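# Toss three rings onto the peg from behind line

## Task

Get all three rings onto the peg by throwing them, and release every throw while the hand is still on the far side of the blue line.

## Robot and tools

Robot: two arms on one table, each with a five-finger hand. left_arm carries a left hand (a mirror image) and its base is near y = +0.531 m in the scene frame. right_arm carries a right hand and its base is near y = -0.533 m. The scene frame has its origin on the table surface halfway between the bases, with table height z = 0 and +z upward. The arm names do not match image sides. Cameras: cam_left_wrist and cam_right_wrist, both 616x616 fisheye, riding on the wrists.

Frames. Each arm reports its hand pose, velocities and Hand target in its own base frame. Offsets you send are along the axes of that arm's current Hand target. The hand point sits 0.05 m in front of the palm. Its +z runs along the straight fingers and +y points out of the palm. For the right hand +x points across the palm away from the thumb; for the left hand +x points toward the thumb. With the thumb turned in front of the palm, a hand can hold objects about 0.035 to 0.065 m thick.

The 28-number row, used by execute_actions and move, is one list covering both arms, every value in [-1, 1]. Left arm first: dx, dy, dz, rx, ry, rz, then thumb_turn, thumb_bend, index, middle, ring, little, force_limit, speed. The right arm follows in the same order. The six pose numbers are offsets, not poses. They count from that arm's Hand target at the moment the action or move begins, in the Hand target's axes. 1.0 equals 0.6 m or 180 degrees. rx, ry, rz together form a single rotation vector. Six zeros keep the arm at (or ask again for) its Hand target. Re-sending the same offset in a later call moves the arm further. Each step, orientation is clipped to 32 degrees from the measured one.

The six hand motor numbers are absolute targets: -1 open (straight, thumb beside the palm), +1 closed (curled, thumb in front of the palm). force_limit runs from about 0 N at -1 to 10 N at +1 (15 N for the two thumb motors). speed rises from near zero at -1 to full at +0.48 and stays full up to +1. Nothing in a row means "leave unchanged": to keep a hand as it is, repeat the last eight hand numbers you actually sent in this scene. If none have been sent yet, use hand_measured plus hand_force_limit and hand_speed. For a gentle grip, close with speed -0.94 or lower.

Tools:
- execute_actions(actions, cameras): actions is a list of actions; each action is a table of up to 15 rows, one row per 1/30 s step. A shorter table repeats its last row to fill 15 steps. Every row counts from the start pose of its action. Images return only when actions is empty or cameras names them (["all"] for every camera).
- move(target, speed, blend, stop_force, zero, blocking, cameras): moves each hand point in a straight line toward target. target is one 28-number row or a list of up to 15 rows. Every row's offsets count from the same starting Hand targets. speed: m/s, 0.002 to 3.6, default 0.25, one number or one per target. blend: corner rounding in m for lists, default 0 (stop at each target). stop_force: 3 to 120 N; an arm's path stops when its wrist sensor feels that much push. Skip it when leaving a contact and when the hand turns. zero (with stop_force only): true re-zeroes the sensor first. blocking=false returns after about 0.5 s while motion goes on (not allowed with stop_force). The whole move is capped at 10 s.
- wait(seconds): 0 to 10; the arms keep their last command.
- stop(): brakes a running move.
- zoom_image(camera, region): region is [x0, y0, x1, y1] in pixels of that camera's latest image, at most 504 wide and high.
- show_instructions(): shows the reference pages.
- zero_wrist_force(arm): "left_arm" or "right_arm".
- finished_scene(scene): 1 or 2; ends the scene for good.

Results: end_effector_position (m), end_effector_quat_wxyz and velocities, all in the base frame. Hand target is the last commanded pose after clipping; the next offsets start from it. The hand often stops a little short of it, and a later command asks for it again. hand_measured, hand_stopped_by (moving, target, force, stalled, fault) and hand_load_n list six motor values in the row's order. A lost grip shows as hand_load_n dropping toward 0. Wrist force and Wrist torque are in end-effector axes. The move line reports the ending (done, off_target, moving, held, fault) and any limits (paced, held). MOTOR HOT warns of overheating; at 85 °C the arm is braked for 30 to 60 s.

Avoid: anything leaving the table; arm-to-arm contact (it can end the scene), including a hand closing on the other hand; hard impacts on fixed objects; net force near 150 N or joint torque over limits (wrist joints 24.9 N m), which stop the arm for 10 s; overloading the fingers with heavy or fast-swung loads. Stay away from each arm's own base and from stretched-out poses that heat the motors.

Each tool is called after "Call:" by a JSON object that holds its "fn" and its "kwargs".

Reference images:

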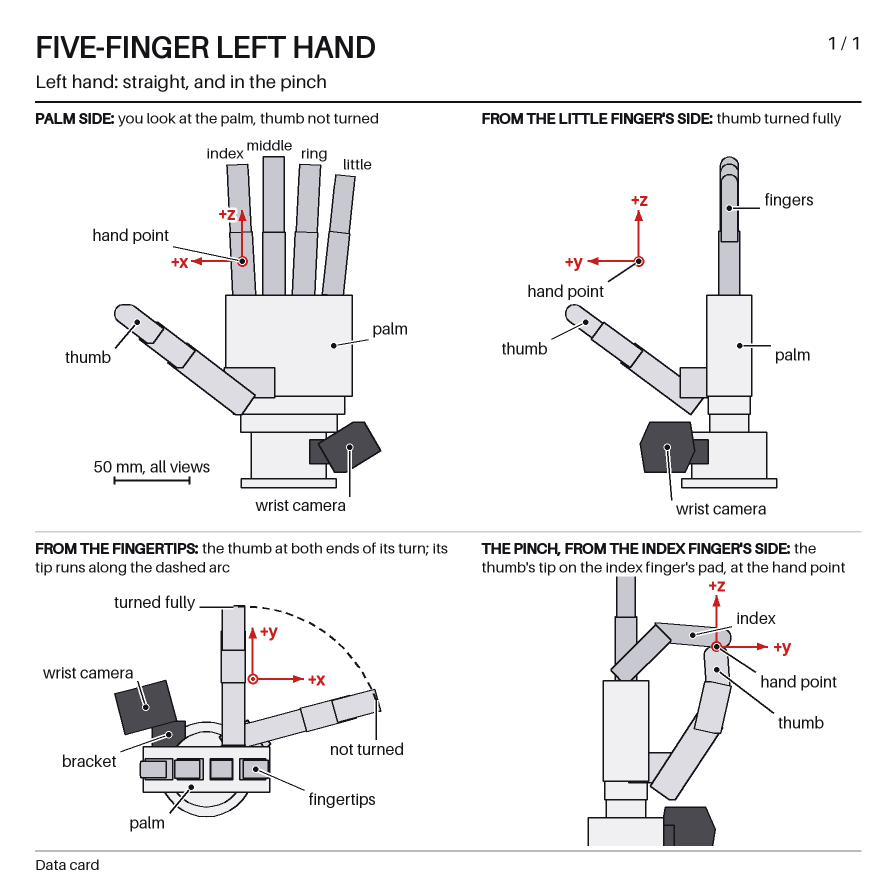

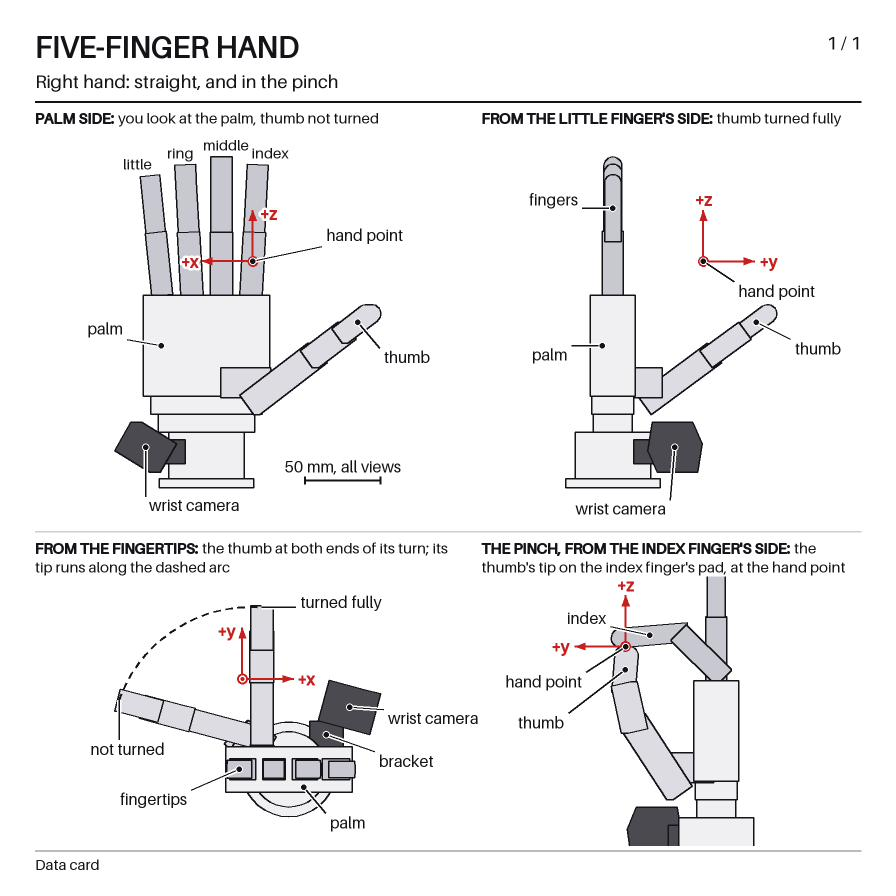

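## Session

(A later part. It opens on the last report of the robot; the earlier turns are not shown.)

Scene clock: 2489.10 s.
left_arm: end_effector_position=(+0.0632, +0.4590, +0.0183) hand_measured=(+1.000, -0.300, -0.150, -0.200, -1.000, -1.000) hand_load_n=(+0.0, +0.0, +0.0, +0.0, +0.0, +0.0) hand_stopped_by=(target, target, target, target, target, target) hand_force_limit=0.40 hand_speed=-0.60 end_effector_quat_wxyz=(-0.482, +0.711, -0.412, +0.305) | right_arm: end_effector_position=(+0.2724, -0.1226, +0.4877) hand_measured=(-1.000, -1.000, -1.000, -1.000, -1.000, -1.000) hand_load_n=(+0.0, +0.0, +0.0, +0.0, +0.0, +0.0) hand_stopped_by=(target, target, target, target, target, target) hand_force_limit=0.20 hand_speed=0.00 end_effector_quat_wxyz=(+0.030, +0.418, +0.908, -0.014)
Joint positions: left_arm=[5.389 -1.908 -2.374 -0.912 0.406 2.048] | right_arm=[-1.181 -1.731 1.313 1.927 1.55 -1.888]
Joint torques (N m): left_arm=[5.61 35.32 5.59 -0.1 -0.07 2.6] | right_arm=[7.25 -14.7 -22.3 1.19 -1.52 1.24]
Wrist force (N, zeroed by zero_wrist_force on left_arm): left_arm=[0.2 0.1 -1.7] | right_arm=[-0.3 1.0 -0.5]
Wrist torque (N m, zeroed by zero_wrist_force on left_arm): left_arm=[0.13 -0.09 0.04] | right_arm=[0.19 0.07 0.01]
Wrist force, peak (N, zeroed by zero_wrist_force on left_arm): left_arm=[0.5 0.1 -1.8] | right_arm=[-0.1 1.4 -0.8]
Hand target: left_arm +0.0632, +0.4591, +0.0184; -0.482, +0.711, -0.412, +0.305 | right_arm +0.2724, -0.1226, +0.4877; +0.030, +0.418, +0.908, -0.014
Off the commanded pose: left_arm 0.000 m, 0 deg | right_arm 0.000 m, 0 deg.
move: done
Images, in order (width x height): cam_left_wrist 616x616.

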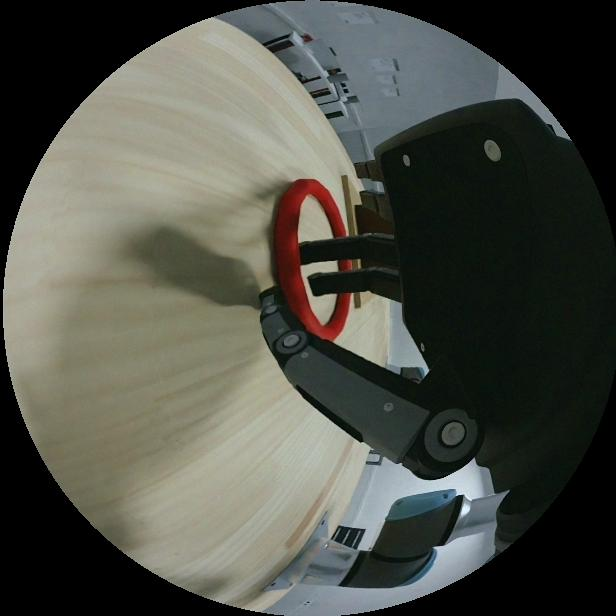

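Call:
{"fn": "move", "kwargs": {"target": [0,-0.0014,0.0039,0,0,0,1,-0.3,-0.15,-0.2,-1,-1,0.4,-0.6,0,0,0,0,0,0,-1,-1,-1,-1,-1,-1,0.2,0], "speed": 0.03, "stop_force": 3, "cameras": ["cam_left_wrist"]}}

Call:
{"fn": "zoom_image", "kwargs": {"camera": "cam_left_wrist", "region": [200, 150, 360, 350]}}

Call:
{"fn": "move", "kwargs": {"target": [0,0,0,0,0,0,1,-0.3,0.4,0.4,-1,-1,0.45,-0.9,0,0,0,0,0,0,-1,-1,-1,-1,-1,-1,0.2,0], "cameras": ["cam_left_wrist"]}}

Call:
{"fn": "zoom_image", "kwargs": {"camera": "cam_left_wrist", "region": [200, 150, 360, 350]}}

Scene clock: 2500.27 s.
left_arm: end_effector_position=(+0.0654, +0.4602, +0.0183) hand_measured=(+1.000, -0.300, -0.150, -0.200, -1.000, -1.000) hand_load_n=(+0.0, +0.0, +0.0, +0.0, +0.0, +0.0) hand_stopped_by=(target, target, target, target, target, target) hand_force_limit=0.40 hand_speed=-0.60 end_effector_quat_wxyz=(-0.482, +0.711, -0.412, +0.305) | right_arm: end_effector_position=(+0.2724, -0.1226, +0.4877) hand_measured=(-1.000, -1.000, -1.000, -1.000, -1.000, -1.000) hand_load_n=(+0.0, +0.0, +0.0, +0.0, +0.0, +0.0) hand_stopped_by=(target, target, target, target, target, target) hand_force_limit=0.20 hand_speed=0.00 end_effector_quat_wxyz=(+0.030, +0.418, +0.908, -0.014)
Joint positions: left_arm=[5.382 -1.911 -2.375 -0.895 0.403 2.034] | right_arm=[-1.181 -1.731 1.313 1.927 1.55 -1.888]
Joint torques (N m): left_arm=[3.49 25 2.9 -0.1 -0.44 2.34] | right_arm=[6.73 -15.08 -22.43 1.06 -1.64 1.24]
Wrist force (N, zeroed by zero_wrist_force on left_arm): left_arm=[0.4 0.1 -1.6] | right_arm=[-0.1 1.2 -0.7]
Wrist torque (N m, zeroed by zero_wrist_force on left_arm): left_arm=[0.11 -0.13 0.11] | right_arm=[0.22 0.04 0.03]
Wrist force, peak (N, zeroed by zero_wrist_force on left_arm): left_arm=[0.5 -0.2 -1.9] | right_arm=[-0.1 1.5 -0.8]
Hand target: left_arm +0.0653, +0.4602, +0.0183; -0.482, +0.711, -0.412, +0.305 | right_arm +0.2724, -0.1226, +0.4877; +0.030, +0.418, +0.908, -0.014
Off the commanded pose: left_arm 0.000 m, 0 deg | right_arm 0.000 m, 0 deg.
move: done
Images, in order (width x height): cam_left_wrist 616x616.

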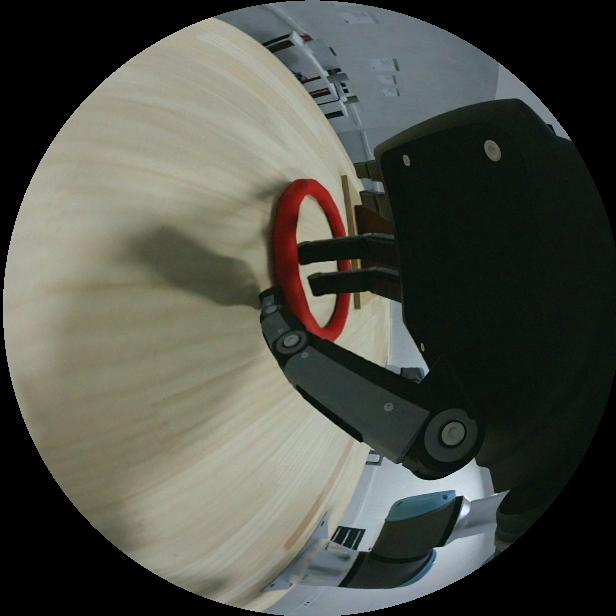

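Scaled by 2.520 from the camera's 616x616 image, which has a finer 880x880 frame.

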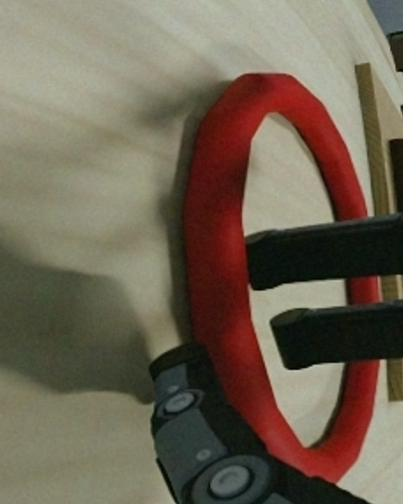

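Scene clock: 2501.70 s.
left_arm: end_effector_position=(+0.0653, +0.4602, +0.0183) hand_measured=(+1.000, -0.302, +0.172, +0.094, -1.000, -1.000) hand_load_n=(-0.5, +8.0, +8.5, +8.5, +0.0, +0.0) hand_stopped_by=(target, target, force, force, target, target) hand_force_limit=0.45 hand_speed=-0.90 end_effector_quat_wxyz=(-0.482, +0.711, -0.412, +0.305) | right_arm: end_effector_position=(+0.2724, -0.1226, +0.4877) hand_measured=(-1.000, -1.000, -1.000, -1.000, -1.000, -1.000) hand_load_n=(+0.0, +0.0, +0.0, +0.0, +0.0, +0.0) hand_stopped_by=(target, target, target, target, target, target) hand_force_limit=0.20 hand_speed=0.00 end_effector_quat_wxyz=(+0.030, +0.418, +0.908, -0.014)
Joint positions: left_arm=[5.382 -1.911 -2.375 -0.895 0.403 2.034] | right_arm=[-1.181 -1.731 1.313 1.927 1.55 -1.888]
Joint torques (N m): left_arm=[3.59 37.59 6 -0.03 -0.19 2.52] | right_arm=[7.03 -14.81 -22.43 1.14 -1.55 1.31]
Wrist force (N, zeroed by zero_wrist_force on left_arm): left_arm=[0.9 -5.3 -3.1] | right_arm=[-0.3 1.1 -0.7]
Wrist torque (N m, zeroed by zero_wrist_force on left_arm): left_arm=[-0.10 -0.15 0.19] | right_arm=[0.21 0.08 0.01]
Wrist force, peak (N, zeroed by zero_wrist_force on left_arm): left_arm=[0.9 -5.6 -3.3] | right_arm=[-0.2 1.4 -0.7]
Hand target: left_arm +0.0653, +0.4602, +0.0183; -0.482, +0.711, -0.412, +0.305 | right_arm +0.2724, -0.1226, +0.4877; +0.030, +0.418, +0.908, -0.014
Off the commanded pose: left_arm 0.000 m, 0 deg | right_arm 0.000 m, 0 deg.
move: done
Images, in order (width x height): cam_left_wrist 616x616.

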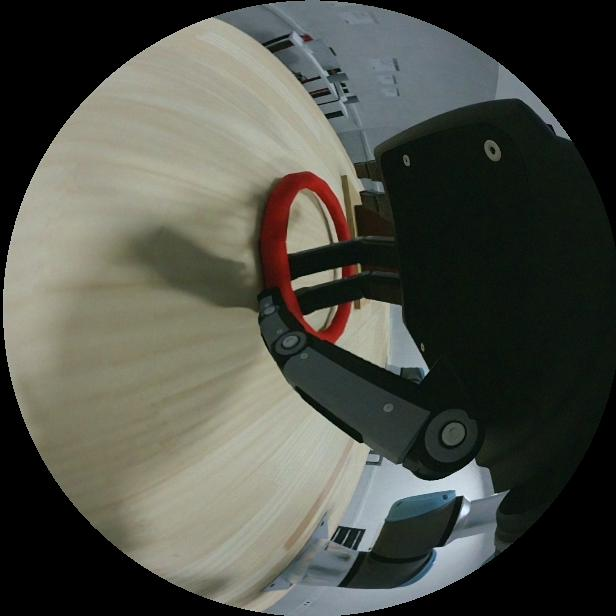

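Scaled by 2.520 from the camera's 616x616 image, which has a finer 880x880 frame.

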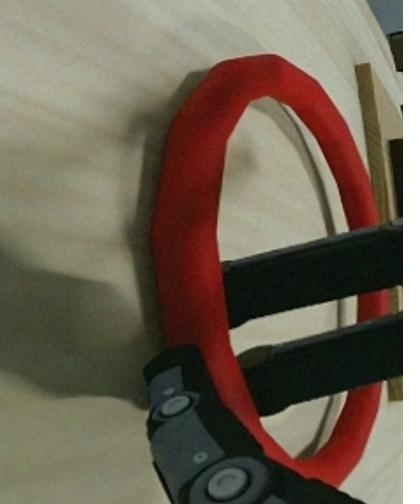

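Call:
{"fn": "move", "kwargs": {"target": [0.00167,-0.0627,-0.0228,0,0,0,1,-0.3,0.4,0.4,-1,-1,0.45,-0.9,0,0,0,0,0,0,-1,-1,-1,-1,-1,-1,0.2,0], "speed": 0.04, "cameras": ["cam_left_wrist"]}}

Call:
{"fn": "zoom_image", "kwargs": {"camera": "cam_left_wrist", "region": [200, 150, 360, 350]}}

Scene clock: 2536.53 s.
left_arm: end_effector_position=(+0.0654, +0.4609, +0.0585) hand_measured=(+1.000, -0.300, +0.174, +0.096, -1.000, -1.000) hand_load_n=(+0.5, +1.5, +0.5, +1.0, +0.0, +0.0) hand_stopped_by=(target, target, force, force, target, target) hand_force_limit=0.45 hand_speed=-0.90 end_effector_quat_wxyz=(-0.482, +0.711, -0.412, +0.305) end_effector_velocity=(-0.001, +0.001, -0.001) end_effector_angular_velocity=(+0.005, +0.002, +0.000) | right_arm: end_effector_position=(+0.2724, -0.1226, +0.4877) hand_measured=(-1.000, -1.000, -1.000, -1.000, -1.000, -1.000) hand_load_n=(+0.0, +0.0, +0.0, +0.0, +0.0, +0.0) hand_stopped_by=(target, target, target, target, target, target) hand_force_limit=0.20 hand_speed=0.00 end_effector_quat_wxyz=(+0.030, +0.418, +0.908, -0.014)
Joint positions: left_arm=[5.381 -1.794 -2.352 -1.032 0.402 2.032] | right_arm=[-1.181 -1.731 1.313 1.927 1.55 -1.888]
Joint velocities: left_arm=[0 -0.004 0 0.008 -0.001 0.001] | right_arm=[within noise]
Joint torques (N m): left_arm=[1.23 14.11 6.12 4.58 -2.01 2.65] | right_arm=[7.3 -14.68 -22.1 1.11 -1.67 1.28]
Wrist force (N, zeroed by zero_wrist_force on left_arm): left_arm=[0.5 0.5 -1.8] | right_arm=[-0.2 1.3 -0.8]
Wrist torque (N m, zeroed by zero_wrist_force on left_arm): left_arm=[0.15 -0.14 0.05] | right_arm=[0.25 0.07 0.02]
Wrist force, peak (N, zeroed by zero_wrist_force on left_arm): left_arm=[0.9 -5.6 -3.2] | right_arm=[-0.1 1.6 -0.7]
Hand target: left_arm +0.0654, +0.4608, +0.0584; -0.482, +0.711, -0.412, +0.305 | right_arm +0.2724, -0.1226, +0.4877; +0.030, +0.418, +0.908, -0.014
Off the commanded pose: left_arm 0.000 m, 0 deg | right_arm 0.000 m, 0 deg.
move: done
Images, in order (width x height): cam_left_wrist 616x616.

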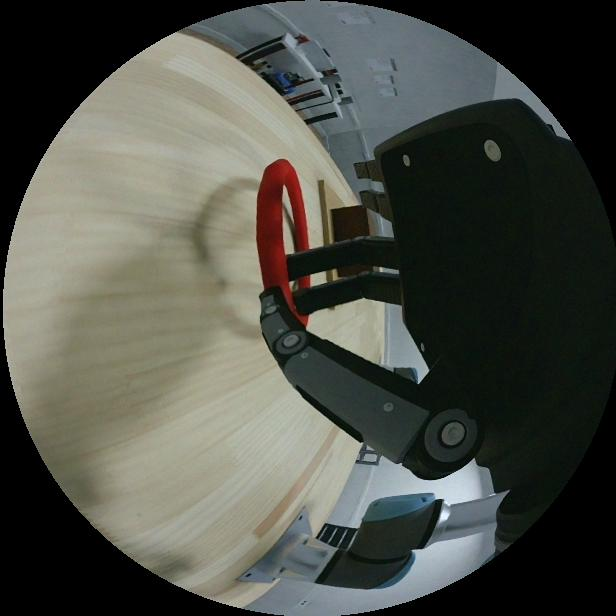

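Scaled by 2.520 from the camera's 616x616 image, which has a finer 880x880 frame.

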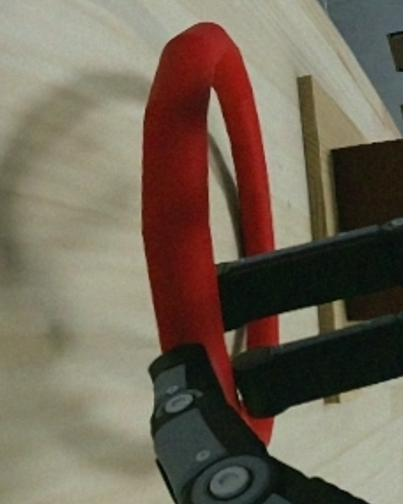

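Call:
{"fn": "move", "kwargs": {"target": [-0.00119,0.04465,0.01625,0,0,0,1,-0.3,0.4,0.4,-1,-1,0.45,-0.9,0,0,0,0,0,0,-1,-1,-1,-1,-1,-1,0.2,0], "speed": 0.03, "stop_force": 4, "cameras": ["cam_left_wrist"]}}

Call:
{"fn": "zoom_image", "kwargs": {"camera": "cam_left_wrist", "region": [200, 150, 360, 350]}}

Scene clock: 2582.90 s.
left_arm: end_effector_position=(+0.0654, +0.4604, +0.0299) hand_measured=(+1.000, -0.300, +0.174, +0.096, -1.000, -1.000) hand_load_n=(+0.0, +0.0, +0.0, +0.0, +0.0, +0.0) hand_stopped_by=(target, target, force, force, target, target) hand_force_limit=0.45 hand_speed=-0.90 end_effector_quat_wxyz=(-0.482, +0.711, -0.412, +0.305) | right_arm: end_effector_position=(+0.2724, -0.1226, +0.4877) hand_measured=(-1.000, -1.000, -1.000, -1.000, -1.000, -1.000) hand_load_n=(+0.0, +0.0, -0.5, +0.0, +0.0, +0.0) hand_stopped_by=(target, target, target, target, target, target) hand_force_limit=0.20 hand_speed=0.00 end_effector_quat_wxyz=(+0.030, +0.418, +0.908, -0.014)
Joint positions: left_arm=[5.382 -1.876 -2.369 -0.934 0.403 2.034] | right_arm=[-1.181 -1.731 1.313 1.927 1.55 -1.888]
Joint torques (N m): left_arm=[-4.54 40.28 18.8 -0.18 -2.01 -2.36] | right_arm=[6.92 -14.84 -22.16 1.15 -1.7 1.21]
Wrist force (N, zeroed by zero_wrist_force on left_arm): left_arm=[0.3 -0.1 -1.9] | right_arm=[-0.4 1.1 -0.7]
Wrist torque (N m, zeroed by zero_wrist_force on left_arm): left_arm=[0.10 -0.12 -0.05] | right_arm=[0.21 0.10 0.01]
Wrist force, peak (N, zeroed by zero_wrist_force on left_arm): left_arm=[0.6 0.6 -2.1] | right_arm=[-0.2 1.6 -0.8]
Hand target: left_arm +0.0654, +0.4604, +0.0299; -0.482, +0.711, -0.412, +0.305 | right_arm +0.2724, -0.1226, +0.4877; +0.030, +0.418, +0.908, -0.014
Off the commanded pose: left_arm 0.000 m, 0 deg | right_arm 0.000 m, 0 deg.
move: done
Images, in order (width x height): cam_left_wrist 616x616.

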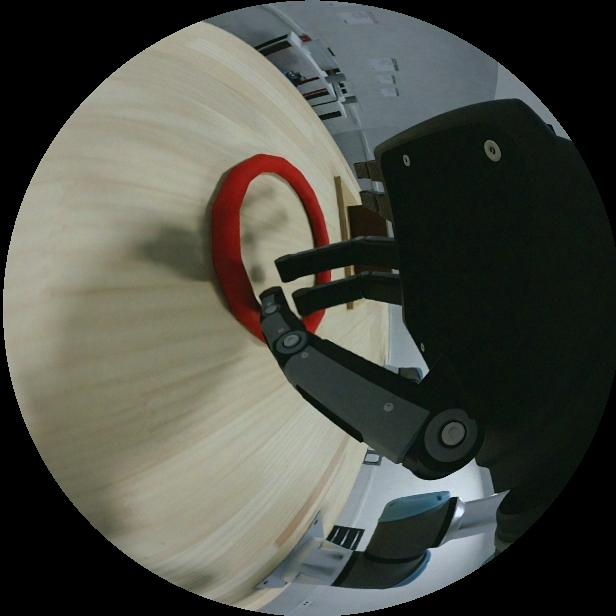

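Scaled by 2.520 from the camera's 616x616 image, which has a finer 880x880 frame.

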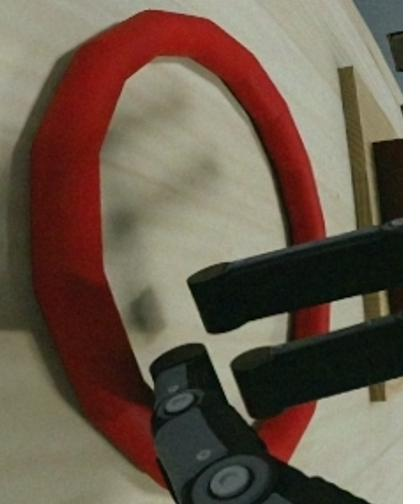

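Call:
{"fn": "move", "kwargs": {"target": [-0.00062,0.0235,0.00855,0,0,0,1,-0.3,0.4,0.4,-1,-1,0.45,-0.9,0,0,0,0,0,0,-1,-1,-1,-1,-1,-1,0.2,0], "speed": 0.015, "stop_force": 3, "cameras": ["cam_left_wrist"]}}

Scene clock: 2606.97 s.
left_arm: end_effector_position=(+0.0654, +0.4604, +0.0273) hand_measured=(+1.000, -0.300, +0.174, +0.096, -1.000, -1.000) hand_load_n=(+0.0, -1.5, +0.0, +0.0, +0.0, +0.0) hand_stopped_by=(target, target, force, force, target, target) hand_force_limit=0.45 hand_speed=-0.90 end_effector_quat_wxyz=(-0.482, +0.711, -0.412, +0.305) | right_arm: end_effector_position=(+0.2724, -0.1226, +0.4877) hand_measured=(-1.000, -1.000, -1.000, -1.000, -1.000, -1.000) hand_load_n=(+0.0, +0.0, +0.0, +0.0, +0.0, +0.0) hand_stopped_by=(target, target, target, target, target, target) hand_force_limit=0.20 hand_speed=0.00 end_effector_quat_wxyz=(+0.030, +0.418, +0.908, -0.014)
Joint positions: left_arm=[5.382 -1.884 -2.371 -0.925 0.403 2.034] | right_arm=[-1.181 -1.731 1.313 1.927 1.55 -1.888]
Joint torques (N m): left_arm=[-4.75 36.63 18.05 3.06 -1.54 -2.01] | right_arm=[7.26 -15.15 -22.33 1.11 -1.67 1.29]
Wrist force (N, zeroed by zero_wrist_force on left_arm): left_arm=[0.2 -2.1 -2.7] | right_arm=[-0.2 1.1 -0.7]
Wrist torque (N m, zeroed by zero_wrist_force on left_arm): left_arm=[0.02 -0.11 -0.04] | right_arm=[0.22 0.06 0.02]
Wrist force, peak (N, zeroed by zero_wrist_force on left_arm): left_arm=[0.4 -6.2 -5.5] | right_arm=[0.1 1.6 -0.8]
Hand target: left_arm +0.0654, +0.4604, +0.0273; -0.482, +0.711, -0.412, +0.305 (not the last commanded pose) | right_arm +0.2724, -0.1226, +0.4877; +0.030, +0.418, +0.908, -0.014
Off the commanded pose: left_arm 0.012 m, 0 deg | right_arm 0.000 m, 0 deg.
move: contact (left_arm)
Images, in order (width x height): cam_left_wrist 616x616.

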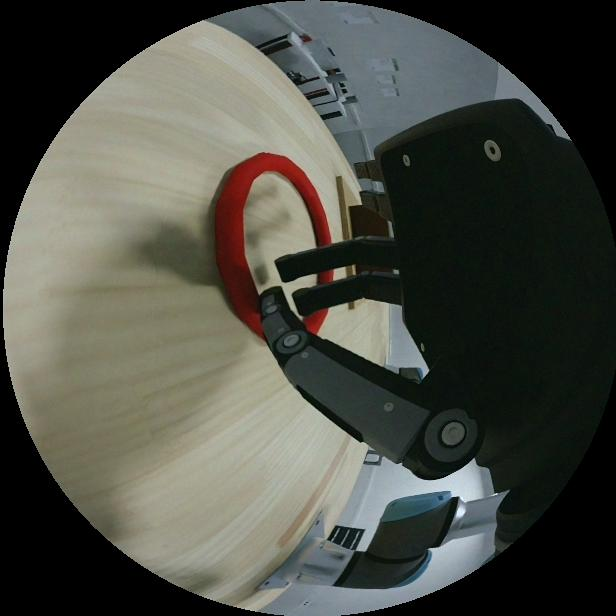

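Call:
{"fn": "move", "kwargs": {"target": [[0.0008,-0.0313,-0.0114,0,0,0,1,-0.3,0.4,0.4,-1,-1,0.45,-0.9,0,0,0,0,0,0,-1,-1,-1,-1,-1,-1,0.2,0],[0.0008,-0.0427,0.01993,0,0,0,1,-0.3,0.4,0.4,-1,-1,0.45,-0.9,0,0,0,0,0,0,-1,-1,-1,-1,-1,-1,0.2,0]], "speed": 0.08}}

Call:
{"fn": "move", "kwargs": {"target": [-0.00146,0.0548,0.01995,0,0,0,1,-0.3,0.4,0.4,-1,-1,0.45,-0.9,0,0,0,0,0,0,-1,-1,-1,-1,-1,-1,0.2,0], "speed": 0.02, "stop_force": 3, "cameras": ["cam_left_wrist"]}}

Scene clock: 2621.87 s.
left_arm: end_effector_position=(+0.0830, +0.4701, +0.0470) hand_measured=(+1.000, -0.300, +0.174, +0.096, -1.000, -1.000) hand_load_n=(+0.0, +0.0, +0.0, +0.0, +0.0, +0.0) hand_stopped_by=(target, target, force, force, target, target) hand_force_limit=0.45 hand_speed=-0.90 end_effector_quat_wxyz=(-0.482, +0.711, -0.412, +0.305) | right_arm: end_effector_position=(+0.2724, -0.1226, +0.4877) hand_measured=(-1.000, -1.000, -1.000, -1.000, -1.000, -1.000) hand_load_n=(+0.0, +0.0, +0.0, +0.0, +0.0, +0.0) hand_stopped_by=(target, target, target, target, target, target) hand_force_limit=0.20 hand_speed=0.00 end_effector_quat_wxyz=(+0.030, +0.418, +0.908, -0.014)
Joint positions: left_arm=[5.332 -1.855 -2.367 -0.846 0.382 1.913] | right_arm=[-1.181 -1.731 1.313 1.927 1.55 -1.888]
Joint torques (N m): left_arm=[-2.46 39.86 15.29 2.38 -0.97 0.94] | right_arm=[7.12 -14.69 -21.9 1.15 -1.67 1.21]
Wrist force (N, zeroed by zero_wrist_force on left_arm): left_arm=[0.3 -0.1 -2.0] | right_arm=[-0.1 1.3 -0.6]
Wrist torque (N m, zeroed by zero_wrist_force on left_arm): left_arm=[0.10 -0.14 -0.07] | right_arm=[0.23 0.05 0.03]
Wrist force, peak (N, zeroed by zero_wrist_force on left_arm): left_arm=[0.5 -2.6 -2.7] | right_arm=[-0.3 1.5 -0.8]
Hand target: left_arm +0.0830, +0.4702, +0.0471; -0.482, +0.711, -0.412, +0.305 | right_arm +0.2724, -0.1226, +0.4877; +0.030, +0.418, +0.908, -0.014
Off the commanded pose: left_arm 0.000 m, 0 deg | right_arm 0.000 m, 0 deg.
move: done

Scene clock: 2624.37 s.
left_arm: end_effector_position=(+0.0829, +0.4698, +0.0175) hand_measured=(+1.000, -0.300, +0.174, +0.096, -1.000, -1.000) hand_load_n=(+0.0, +0.5, +0.0, +0.0, +0.0, +0.0) hand_stopped_by=(target, target, force, force, target, target) hand_force_limit=0.45 hand_speed=-0.90 end_effector_quat_wxyz=(-0.482, +0.710, -0.412, +0.305) | right_arm: end_effector_position=(+0.2724, -0.1226, +0.4877) hand_measured=(-1.000, -1.000, -1.000, -1.000, -1.000, -1.000) hand_load_n=(+0.0, +0.0, +0.0, +0.0, +0.0, +0.0) hand_stopped_by=(target, target, target, target, target, target) hand_force_limit=0.20 hand_speed=0.00 end_effector_quat_wxyz=(+0.030, +0.418, +0.908, -0.014)
Joint positions: left_arm=[5.332 -1.945 -2.38 -0.745 0.383 1.915] | right_arm=[-1.181 -1.731 1.313 1.927 1.55 -1.888]
Joint torques (N m): left_arm=[-0.34 32.04 17.41 3.61 -1.24 -0.2] | right_arm=[7.29 -15.17 -22.96 1.12 -1.62 1.21]
Wrist force (N, zeroed by zero_wrist_force on left_arm): left_arm=[1.0 -4.4 -2.3] | right_arm=[-0.1 1.3 -0.6]
Wrist torque (N m, zeroed by zero_wrist_force on left_arm): left_arm=[0.00 -0.16 0.05] | right_arm=[0.24 0.05 0.03]
Wrist force, peak (N, zeroed by zero_wrist_force on left_arm): left_arm=[5.2 -22.1 -8.2] | right_arm=[-0.5 1.5 -0.6]
Hand target: left_arm +0.0829, +0.4698, +0.0175; -0.482, +0.710, -0.412, +0.305 (not the last commanded pose) | right_arm +0.2724, -0.1226, +0.4877; +0.030, +0.418, +0.908, -0.014
Off the commanded pose: left_arm 0.005 m, 0 deg | right_arm 0.000 m, 0 deg.
move: contact (left_arm)
Images, in order (width x height): cam_left_wrist 616x616.

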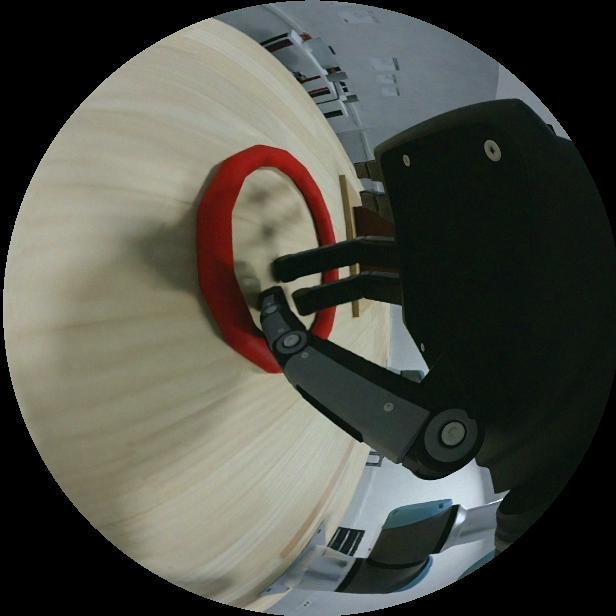

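Call:
{"fn": "move", "kwargs": {"target": [[0.001,-0.0392,-0.01425,0,0,0,1,-0.3,-0.15,-0.2,-1,-1,0.4,-0.4,0,0,0,0,0,0,-1,-1,-1,-1,-1,-1,0.2,0],[0.001,-0.0135,-0.0848,0,0,0,1,-0.3,-0.15,-0.2,-1,-1,0.4,-0.4,0,0,0,0,0,0,-1,-1,-1,-1,-1,-1,0.2,0]], "speed": 0.08, "cameras": ["cam_left_wrist"]}}

Call:
{"fn": "zoom_image", "kwargs": {"camera": "cam_left_wrist", "region": [200, 150, 360, 350]}}

Scene clock: 2635.97 s.
left_arm: end_effector_position=(+0.0433, +0.4489, +0.0429) hand_measured=(+1.000, -0.300, -0.150, -0.200, -1.000, -1.000) hand_load_n=(+0.0, +0.0, +0.0, +0.0, +0.0, +0.0) hand_stopped_by=(target, target, target, target, target, target) hand_force_limit=0.40 hand_speed=-0.40 end_effector_quat_wxyz=(-0.482, +0.710, -0.412, +0.305) | right_arm: end_effector_position=(+0.2724, -0.1226, +0.4877) hand_measured=(-1.000, -1.000, -1.000, -1.000, -1.000, -1.000) hand_load_n=(+0.0, -0.5, +0.0, +0.0, +0.0, +0.0) hand_stopped_by=(target, target, target, target, target, target) hand_force_limit=0.20 hand_speed=0.00 end_effector_quat_wxyz=(+0.030, +0.418, +0.908, -0.014)
Joint positions: left_arm=[5.444 -1.813 -2.348 -1.14 0.434 2.166] | right_arm=[-1.181 -1.731 1.313 1.927 1.55 -1.888]
Joint torques (N m): left_arm=[2.36 14.22 4.32 1.24 -1.91 -0.22] | right_arm=[6.96 -14.81 -22.16 1.13 -1.77 1.3]
Wrist force (N, zeroed by zero_wrist_force on left_arm): left_arm=[0.3 0.2 -1.3] | right_arm=[-0.3 1.0 -0.7]
Wrist torque (N m, zeroed by zero_wrist_force on left_arm): left_arm=[0.12 -0.08 0.09] | right_arm=[0.21 0.08 0.01]
Wrist force, peak (N, zeroed by zero_wrist_force on left_arm): left_arm=[1.1 -4.6 -2.5] | right_arm=[-0.3 1.5 -0.8]
Hand target: left_arm +0.0433, +0.4488, +0.0429; -0.482, +0.710, -0.412, +0.305 | right_arm +0.2724, -0.1226, +0.4877; +0.030, +0.418, +0.908, -0.014
Off the commanded pose: left_arm 0.000 m, 0 deg | right_arm 0.000 m, 0 deg.
move: done
Images, in order (width x height): cam_left_wrist 616x616.

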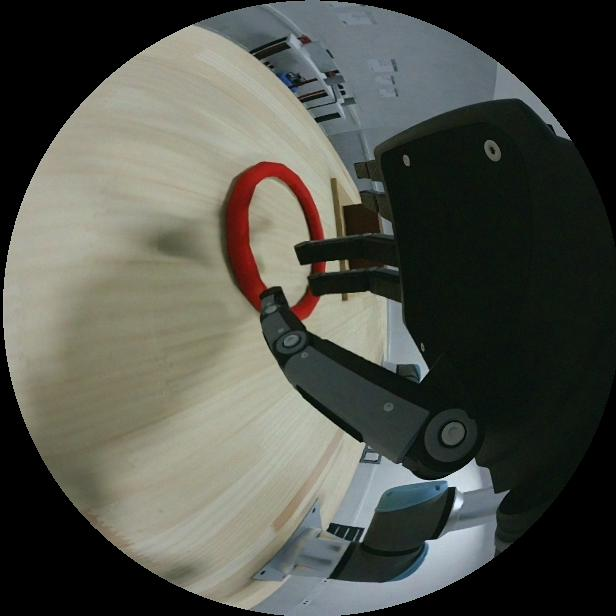

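Scaled by 2.520 from the camera's 616x616 image, which has a finer 880x880 frame.

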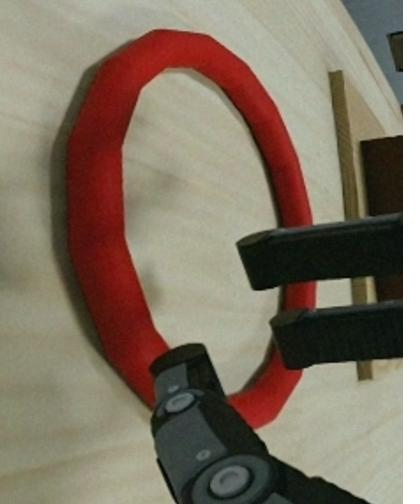

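Call:
{"fn": "move", "kwargs": {"target": [[-0.035,0.0051,-0.01645,0,0,0,1,-0.3,-0.15,-0.2,-1,-1,0.4,-0.4,0,0,0,0,0,0,-1,-1,-1,-1,-1,-1,0.2,0],[-0.0359,0.0402,-0.0037,0,0,0,1,-0.3,-0.15,-0.2,-1,-1,0.4,-0.4,0,0,0,0,0,0,-1,-1,-1,-1,-1,-1,0.2,0]], "speed": 0.05, "stop_force": 3, "cameras": ["cam_left_wrist"]}}

Call:
{"fn": "zoom_image", "kwargs": {"camera": "cam_left_wrist", "region": [200, 150, 360, 350]}}

Scene clock: 2649.20 s.
left_arm: end_effector_position=(+0.0242, +0.4621, +0.0203) hand_measured=(+1.000, -0.300, -0.150, -0.200, -1.000, -1.000) hand_load_n=(+0.5, +0.0, +0.0, +0.0, +0.0, +0.0) hand_stopped_by=(target, target, target, target, target, target) hand_force_limit=0.40 hand_speed=-0.40 end_effector_quat_wxyz=(-0.482, +0.710, -0.412, +0.305) | right_arm: end_effector_position=(+0.2724, -0.1226, +0.4877) hand_measured=(-1.000, -1.000, -1.000, -1.000, -1.000, -1.000) hand_load_n=(+0.0, +0.0, -0.5, +0.0, +0.0, +0.0) hand_stopped_by=(target, target, target, target, target, target) hand_force_limit=0.20 hand_speed=0.00 end_effector_quat_wxyz=(+0.030, +0.418, +0.908, -0.014)
Joint positions: left_arm=[5.457 -1.907 -2.301 -1.115 0.441 2.191] | right_arm=[-1.181 -1.731 1.313 1.927 1.55 -1.888]
Joint torques (N m): left_arm=[-4.66 41.61 19.46 -0.03 -2.49 -2.29] | right_arm=[7.19 -14.53 -22.19 1.13 -1.71 1.24]
Wrist force (N, zeroed by zero_wrist_force on left_arm): left_arm=[0.1 0.0 -1.0] | right_arm=[-0.3 0.9 -0.6]
Wrist torque (N m, zeroed by zero_wrist_force on left_arm): left_arm=[0.08 -0.05 -0.03] | right_arm=[0.18 0.08 0.01]
Wrist force, peak (N, zeroed by zero_wrist_force on left_arm): left_arm=[-0.3 -0.3 -1.6] | right_arm=[-0.1 1.6 -0.7]
Hand target: left_arm +0.0242, +0.4621, +0.0203; -0.482, +0.710, -0.412, +0.305 | right_arm +0.2724, -0.1226, +0.4877; +0.030, +0.418, +0.908, -0.014
Off the commanded pose: left_arm 0.000 m, 0 deg | right_arm 0.000 m, 0 deg.
move: done
Images, in order (width x height): cam_left_wrist 616x616.

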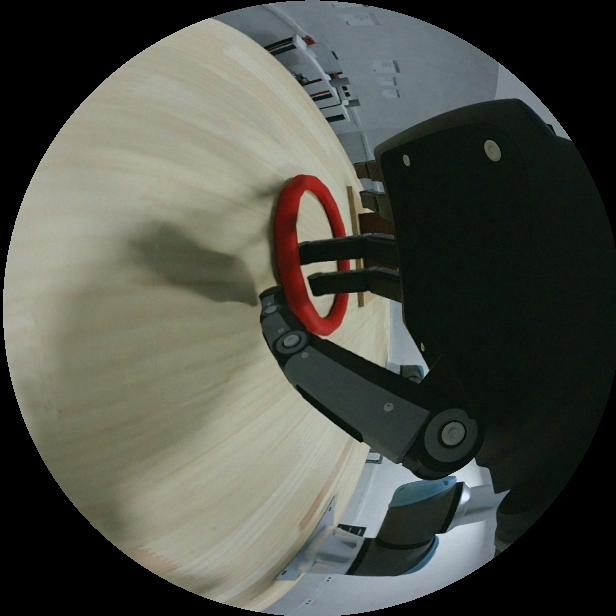

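Scaled by 2.520 from the camera's 616x616 image, which has a finer 880x880 frame.

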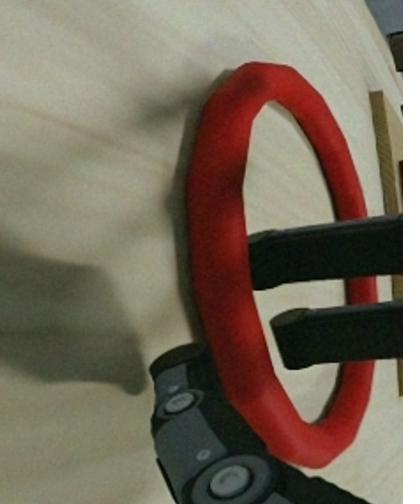

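Call:
{"fn": "move", "kwargs": {"target": [0,-0.0024,0.0055,0,0,0,1,-0.3,-0.15,-0.2,-1,-1,0.4,-0.4,0,0,0,0,0,0,-1,-1,-1,-1,-1,-1,0.2,0], "speed": 0.03, "stop_force": 3}}

Call:
{"fn": "move", "kwargs": {"target": [0,0,0,0,0,0,1,-0.3,0.4,0.4,-1,-1,0.42,-0.9,0,0,0,0,0,0,-1,-1,-1,-1,-1,-1,0.2,0], "cameras": ["cam_left_wrist"]}}

Call:
{"fn": "zoom_image", "kwargs": {"camera": "cam_left_wrist", "region": [200, 150, 360, 350]}}

Scene clock: 2656.67 s.
left_arm: end_effector_position=(+0.0274, +0.4638, +0.0204) hand_measured=(+1.000, -0.300, -0.150, -0.200, -1.000, -1.000) hand_load_n=(+0.0, +0.0, +0.0, +0.0, +0.0, +0.0) hand_stopped_by=(target, target, target, target, target, target) hand_force_limit=0.40 hand_speed=-0.40 end_effector_quat_wxyz=(-0.482, +0.710, -0.412, +0.305) | right_arm: end_effector_position=(+0.2724, -0.1226, +0.4877) hand_measured=(-1.000, -1.000, -1.000, -1.000, -1.000, -1.000) hand_load_n=(+0.0, +0.0, +0.0, +0.0, +0.0, +0.0) hand_stopped_by=(target, target, target, target, target, target) hand_force_limit=0.20 hand_speed=0.00 end_effector_quat_wxyz=(+0.030, +0.418, +0.908, -0.014)
Joint positions: left_arm=[5.449 -1.909 -2.303 -1.097 0.436 2.175] | right_arm=[-1.181 -1.731 1.313 1.927 1.55 -1.888]
Joint torques (N m): left_arm=[4.41 23.5 8.07 -0.39 0.05 2.65] | right_arm=[7.03 -14.91 -22.36 1.12 -1.78 1.23]
Wrist force (N, zeroed by zero_wrist_force on left_arm): left_arm=[0.1 0.1 -1.2] | right_arm=[-0.1 1.0 -0.8]
Wrist torque (N m, zeroed by zero_wrist_force on left_arm): left_arm=[0.11 -0.05 0.08] | right_arm=[0.20 0.06 0.02]
Wrist force, peak (N, zeroed by zero_wrist_force on left_arm): left_arm=[0.0 0.2 -1.5] | right_arm=[-0.1 1.5 -0.8]
Hand target: left_arm +0.0274, +0.4638, +0.0205; -0.482, +0.710, -0.412, +0.305 | right_arm +0.2724, -0.1226, +0.4877; +0.030, +0.418, +0.908, -0.014
Off the commanded pose: left_arm 0.000 m, 0 deg | right_arm 0.000 m, 0 deg.
move: done

Scene clock: 2658.23 s.
left_arm: end_effector_position=(+0.0274, +0.4638, +0.0204) hand_measured=(+1.000, -0.302, +0.210, +0.122, -1.000, -1.000) hand_load_n=(-0.5, +7.0, +7.5, +9.0, +0.0, +0.0) hand_stopped_by=(target, target, force, force, target, target) hand_force_limit=0.42 hand_speed=-0.90 end_effector_quat_wxyz=(-0.482, +0.710, -0.412, +0.305) | right_arm: end_effector_position=(+0.2724, -0.1226, +0.4877) hand_measured=(-1.000, -1.000, -1.000, -1.000, -1.000, -1.000) hand_load_n=(+0.0, +0.0, +0.0, +0.0, +0.0, +0.0) hand_stopped_by=(target, target, target, target, target, target) hand_force_limit=0.20 hand_speed=0.00 end_effector_quat_wxyz=(+0.030, +0.418, +0.908, -0.014)
Joint positions: left_arm=[5.449 -1.909 -2.303 -1.097 0.436 2.175] | right_arm=[-1.181 -1.731 1.313 1.927 1.55 -1.888]
Joint torques (N m): left_arm=[4.53 33.55 18.15 -0.34 -0.32 2.56] | right_arm=[7.38 -14.64 -22.19 1.23 -1.71 1.15]
Wrist force (N, zeroed by zero_wrist_force on left_arm): left_arm=[0.5 -5.5 -2.0] | right_arm=[-0.2 1.2 -0.8]
Wrist torque (N m, zeroed by zero_wrist_force on left_arm): left_arm=[-0.12 -0.06 0.15] | right_arm=[0.22 0.07 0.02]
Wrist force, peak (N, zeroed by zero_wrist_force on left_arm): left_arm=[0.6 -5.6 -2.8] | right_arm=[-0.2 1.5 -0.8]
Hand target: left_arm +0.0274, +0.4638, +0.0205; -0.482, +0.710, -0.412, +0.305 | right_arm +0.2724, -0.1226, +0.4877; +0.030, +0.418, +0.908, -0.014
Off the commanded pose: left_arm 0.000 m, 0 deg | right_arm 0.000 m, 0 deg.
move: done
Images, in order (width x height): cam_left_wrist 616x616.

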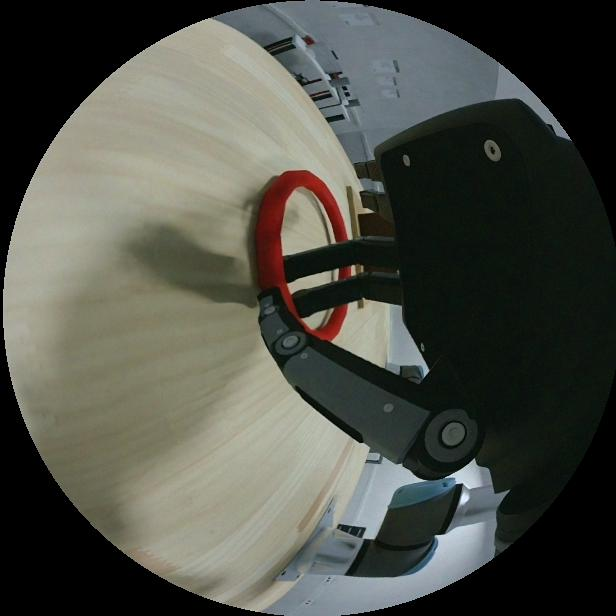

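Scaled by 2.520 from the camera's 616x616 image, which has a finer 880x880 frame.

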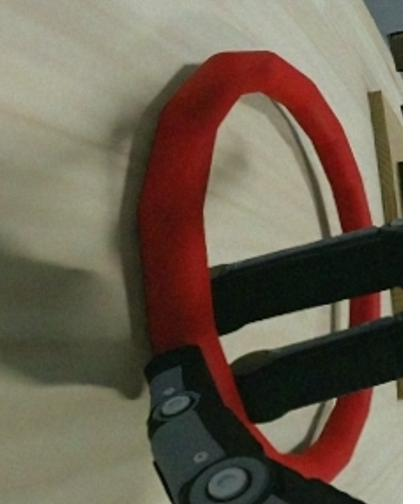

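Call:
{"fn": "move", "kwargs": {"target": [[0,0,0,0,0,0,1,-0.3,-0.15,-0.2,-1,-1,0.4,-0.4,0,0,0,0,0,0,-1,-1,-1,-1,-1,-1,0.2,0],[0,0.01425,-0.0392,0,0,0,1,-0.3,-0.15,-0.2,-1,-1,0.4,-0.4,0,0,0,0,0,0,-1,-1,-1,-1,-1,-1,0.2,0],[0.0008,-0.0171,-0.0506,0,0,0,1,-0.3,-0.15,-0.2,-1,-1,0.4,-0.4,0,0,0,0,0,0,-1,-1,-1,-1,-1,-1,0.2,0]], "speed": 0.05, "cameras": ["cam_left_wrist"]}}

Call:
{"fn": "zoom_image", "kwargs": {"camera": "cam_left_wrist", "region": [200, 150, 360, 350]}}

Scene clock: 2703.97 s.
left_arm: end_effector_position=(+0.0053, +0.4523, +0.0408) hand_measured=(+1.000, -0.300, -0.150, -0.200, -1.000, -1.000) hand_load_n=(+0.0, +0.0, +0.0, +0.0, +0.0, +0.0) hand_stopped_by=(target, target, target, target, target, target) hand_force_limit=0.40 hand_speed=-0.40 end_effector_quat_wxyz=(-0.482, +0.710, -0.412, +0.305) | right_arm: end_effector_position=(+0.2724, -0.1226, +0.4877) hand_measured=(-1.000, -1.000, -1.000, -1.000, -1.000, -1.000) hand_load_n=(+0.0, +0.0, +0.0, +0.0, +0.0, +0.0) hand_stopped_by=(target, target, target, target, target, target) hand_force_limit=0.20 hand_speed=0.00 end_effector_quat_wxyz=(+0.030, +0.418, +0.908, -0.014)
Joint positions: left_arm=[5.507 -1.843 -2.275 -1.287 0.471 2.281] | right_arm=[-1.181 -1.731 1.313 1.927 1.55 -1.888]
Joint torques (N m): left_arm=[0.94 16.69 4.95 3.99 -1.23 2.43] | right_arm=[7.05 -14.85 -22.38 1.13 -1.7 1.29]
Wrist force (N, zeroed by zero_wrist_force on left_arm): left_arm=[0.1 0.1 -1.2] | right_arm=[-0.4 1.2 -0.4]
Wrist torque (N m, zeroed by zero_wrist_force on left_arm): left_arm=[0.10 -0.04 0.07] | right_arm=[0.22 0.09 0.01]
Wrist force, peak (N, zeroed by zero_wrist_force on left_arm): left_arm=[0.4 -5.9 -2.2] | right_arm=[-0.4 1.5 -0.8]
Hand target: left_arm +0.0054, +0.4522, +0.0407; -0.482, +0.710, -0.412, +0.305 | right_arm +0.2724, -0.1226, +0.4877; +0.030, +0.418, +0.908, -0.014
Off the commanded pose: left_arm 0.000 m, 0 deg | right_arm 0.000 m, 0 deg.
move: done
Images, in order (width x height): cam_left_wrist 616x616.

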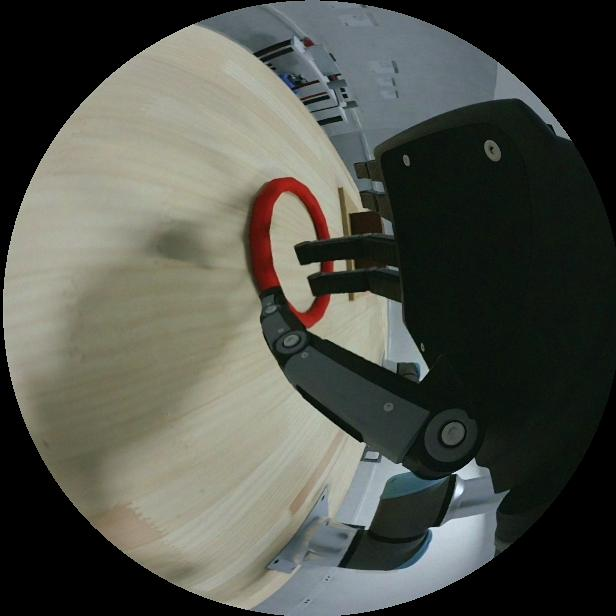

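Scaled by 2.520 from the camera's 616x616 image, which has a finer 880x880 frame.

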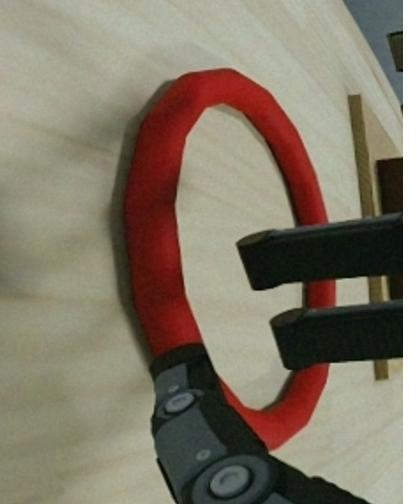

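Call:
{"fn": "move", "kwargs": {"target": [[-0.0173,0,0,0,0,0,1,-0.2,-0.15,-0.2,-1,-1,0.4,-0.4,0,0,0,0,0,0,-1,-1,-1,-1,-1,-1,0.2,0],[-0.0182,0.0325,0.01197,0,0,0,1,-0.2,-0.15,-0.2,-1,-1,0.4,-0.4,0,0,0,0,0,0,-1,-1,-1,-1,-1,-1,0.2,0]], "speed": 0.04, "stop_force": 3, "cameras": ["cam_left_wrist"]}}

Call:
{"fn": "zoom_image", "kwargs": {"camera": "cam_left_wrist", "region": [200, 150, 360, 350]}}

Scene clock: 2720.00 s.
left_arm: end_effector_position=(+0.0005, +0.4612, +0.0243) hand_measured=(+1.000, -0.200, -0.150, -0.200, -1.000, -1.000) hand_load_n=(+0.0, +0.0, +0.0, +0.0, +0.0, +0.0) hand_stopped_by=(target, target, target, target, target, target) hand_force_limit=0.40 hand_speed=-0.40 end_effector_quat_wxyz=(-0.482, +0.710, -0.412, +0.305) | right_arm: end_effector_position=(+0.2724, -0.1226, +0.4877) hand_measured=(-1.000, -1.000, -1.000, -1.000, -1.000, -1.000) hand_load_n=(+0.0, +0.0, -0.5, +0.0, +0.0, +0.0) hand_stopped_by=(target, target, target, target, target, target) hand_force_limit=0.20 hand_speed=0.00 end_effector_quat_wxyz=(+0.030, +0.418, +0.908, -0.014)
Joint positions: left_arm=[5.5 -1.904 -2.258 -1.232 0.467 2.269] | right_arm=[-1.181 -1.731 1.313 1.927 1.55 -1.888]
Joint torques (N m): left_arm=[-5.12 17.85 20.1 4.06 -2.54 -2.11] | right_arm=[6.82 -15.21 -22.76 1.12 -1.65 1.29]
Wrist force (N, zeroed by zero_wrist_force on left_arm): left_arm=[0.1 0.2 -1.0] | right_arm=[-0.2 1.1 -0.8]
Wrist torque (N m, zeroed by zero_wrist_force on left_arm): left_arm=[0.11 -0.04 -0.08] | right_arm=[0.22 0.07 0.02]
Wrist force, peak (N, zeroed by zero_wrist_force on left_arm): left_arm=[1.0 -6.1 -1.5] | right_arm=[-0.1 1.6 -0.8]
Hand target: left_arm +0.0005, +0.4612, +0.0243; -0.482, +0.710, -0.412, +0.305 (not the last commanded pose) | right_arm +0.2724, -0.1226, +0.4877; +0.030, +0.418, +0.908, -0.014
Off the commanded pose: left_arm 0.005 m, 0 deg | right_arm 0.000 m, 0 deg.
move: contact (left_arm); path passed 1 of 2 targets
Images, in order (width x height): cam_left_wrist 616x616.

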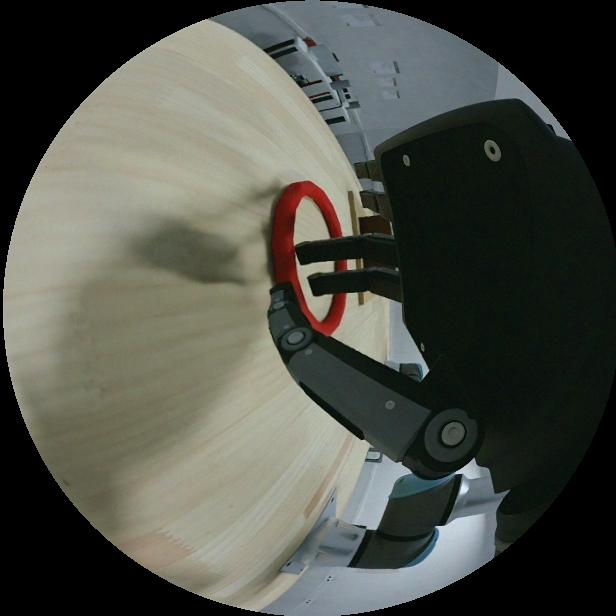

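Scaled by 2.520 from the camera's 616x616 image, which has a finer 880x880 frame.

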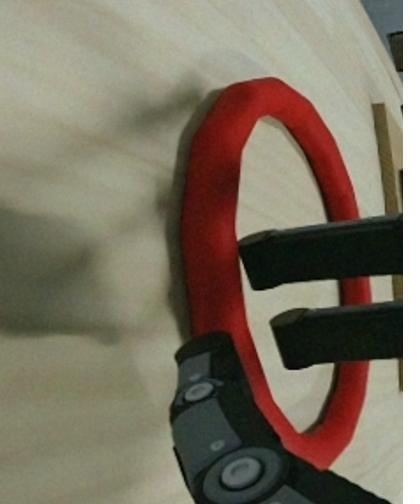

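Call:
{"fn": "move", "kwargs": {"target": [[0.0003,-0.0094,-0.0034,0,0,0,1,-0.2,-0.15,-0.2,-1,-1,0.4,-0.4,0,0,0,0,0,0,-1,-1,-1,-1,-1,-1,0.2,0],[0.0003,-0.0043,-0.0175,0,0,0,1,-0.2,-0.15,-0.2,-1,-1,0.4,-0.4,0,0,0,0,0,0,-1,-1,-1,-1,-1,-1,0.2,0]], "speed": 0.05}}

Call:
{"fn": "move", "kwargs": {"target": [-0.0004,0.0165,0.006,0,0,0,1,-0.2,-0.15,-0.2,-1,-1,0.4,-0.4,0,0,0,0,0,0,-1,-1,-1,-1,-1,-1,0.2,0], "speed": 0.03, "stop_force": 3, "cameras": ["cam_left_wrist"]}}

Call:
{"fn": "zoom_image", "kwargs": {"camera": "cam_left_wrist", "region": [200, 150, 360, 350]}}

Scene clock: 2739.33 s.
left_arm: end_effector_position=(-0.0075, +0.4571, +0.0305) hand_measured=(+1.000, -0.200, -0.150, -0.200, -1.000, -1.000) hand_load_n=(+0.0, +0.0, +0.0, +0.0, +0.0, +0.0) hand_stopped_by=(target, target, target, target, target, target) hand_force_limit=0.40 hand_speed=-0.40 end_effector_quat_wxyz=(-0.482, +0.710, -0.412, +0.305) | right_arm: end_effector_position=(+0.2724, -0.1226, +0.4877) hand_measured=(-1.000, -1.000, -1.000, -1.000, -1.000, -1.000) hand_load_n=(+0.0, +0.0, +0.0, +0.0, +0.0, +0.0) hand_stopped_by=(target, target, target, target, target, target) hand_force_limit=0.20 hand_speed=0.00 end_effector_quat_wxyz=(+0.030, +0.418, +0.908, -0.014)
Joint positions: left_arm=[5.52 -1.885 -2.248 -1.29 0.48 2.303] | right_arm=[-1.181 -1.731 1.313 1.927 1.55 -1.888]
Joint torques (N m): left_arm=[-2.8 18.59 4.4 3.45 -2.23 -2.03] | right_arm=[6.98 -14.88 -21.69 1.14 -1.77 1.22]
Wrist force (N, zeroed by zero_wrist_force on left_arm): left_arm=[0.0 0.1 -1.1] | right_arm=[0.0 1.3 -0.8]
Wrist torque (N m, zeroed by zero_wrist_force on left_arm): left_arm=[0.11 -0.03 0.08] | right_arm=[0.25 0.03 0.03]
Wrist force, peak (N, zeroed by zero_wrist_force on left_arm): left_arm=[0.3 0.5 -1.4] | right_arm=[-0.1 1.7 -0.7]
Hand target: left_arm -0.0074, +0.4570, +0.0304; -0.482, +0.710, -0.412, +0.305 | right_arm +0.2724, -0.1226, +0.4877; +0.030, +0.418, +0.908, -0.014
Off the commanded pose: left_arm 0.000 m, 0 deg | right_arm 0.000 m, 0 deg.
move: done

Scene clock: 2740.43 s.
left_arm: end_effector_position=(-0.0074, +0.4569, +0.0282) hand_measured=(+1.000, -0.200, -0.150, -0.200, -1.000, -1.000) hand_load_n=(+0.0, +0.0, +0.0, +0.0, +0.0, +0.0) hand_stopped_by=(target, target, target, target, target, target) hand_force_limit=0.40 hand_speed=-0.40 end_effector_quat_wxyz=(-0.482, +0.710, -0.412, +0.305) | right_arm: end_effector_position=(+0.2724, -0.1226, +0.4877) hand_measured=(-1.000, -1.000, -1.000, -1.000, -1.000, -1.000) hand_load_n=(+0.0, -0.5, +0.0, +0.0, +0.0, +0.0) hand_stopped_by=(target, target, target, target, target, target) hand_force_limit=0.20 hand_speed=0.00 end_effector_quat_wxyz=(+0.030, +0.418, +0.908, -0.014)
Joint positions: left_arm=[5.52 -1.891 -2.25 -1.283 0.48 2.303] | right_arm=[-1.181 -1.731 1.313 1.927 1.55 -1.888]
Joint torques (N m): left_arm=[-5.43 27.18 19.76 3.49 -0.84 -2.25] | right_arm=[6.8 -14.9 -22.21 1.18 -1.69 1.21]
Wrist force (N, zeroed by zero_wrist_force on left_arm): left_arm=[-0.1 -2.0 -2.1] | right_arm=[-0.2 1.1 -0.6]
Wrist torque (N m, zeroed by zero_wrist_force on left_arm): left_arm=[0.09 -0.06 0.13] | right_arm=[0.21 0.07 0.02]
Wrist force, peak (N, zeroed by zero_wrist_force on left_arm): left_arm=[0.7 -9.4 -5.8] | right_arm=[-0.1 1.3 -0.9]
Hand target: left_arm -0.0074, +0.4569, +0.0282; -0.482, +0.710, -0.412, +0.305 (not the last commanded pose) | right_arm +0.2724, -0.1226, +0.4877; +0.030, +0.418, +0.908, -0.014
Off the commanded pose: left_arm 0.008 m, 0 deg | right_arm 0.000 m, 0 deg.
move: contact (left_arm)
Images, in order (width x height): cam_left_wrist 616x616.

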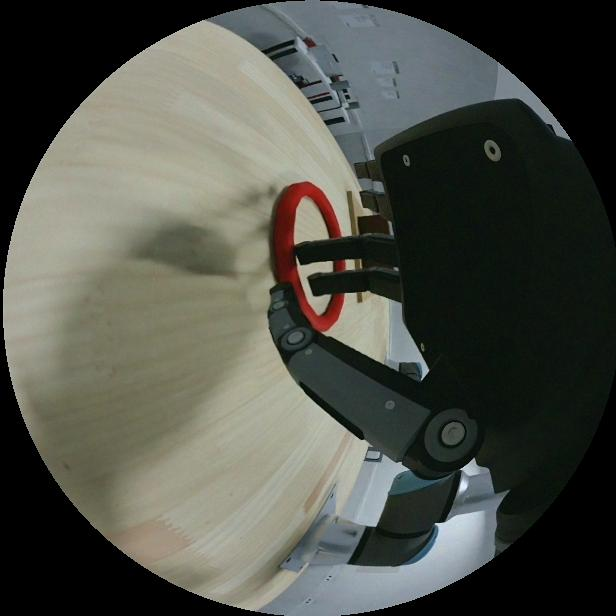

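Scaled by 2.520 from the camera's 616x616 image, which has a finer 880x880 frame.

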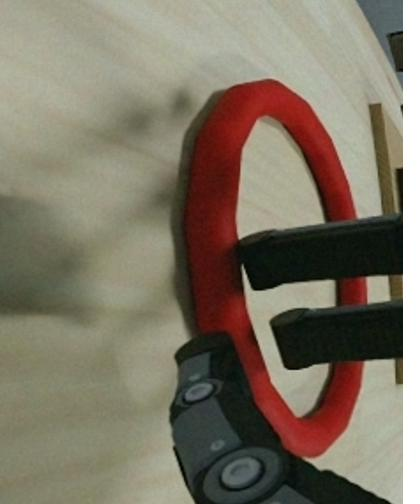

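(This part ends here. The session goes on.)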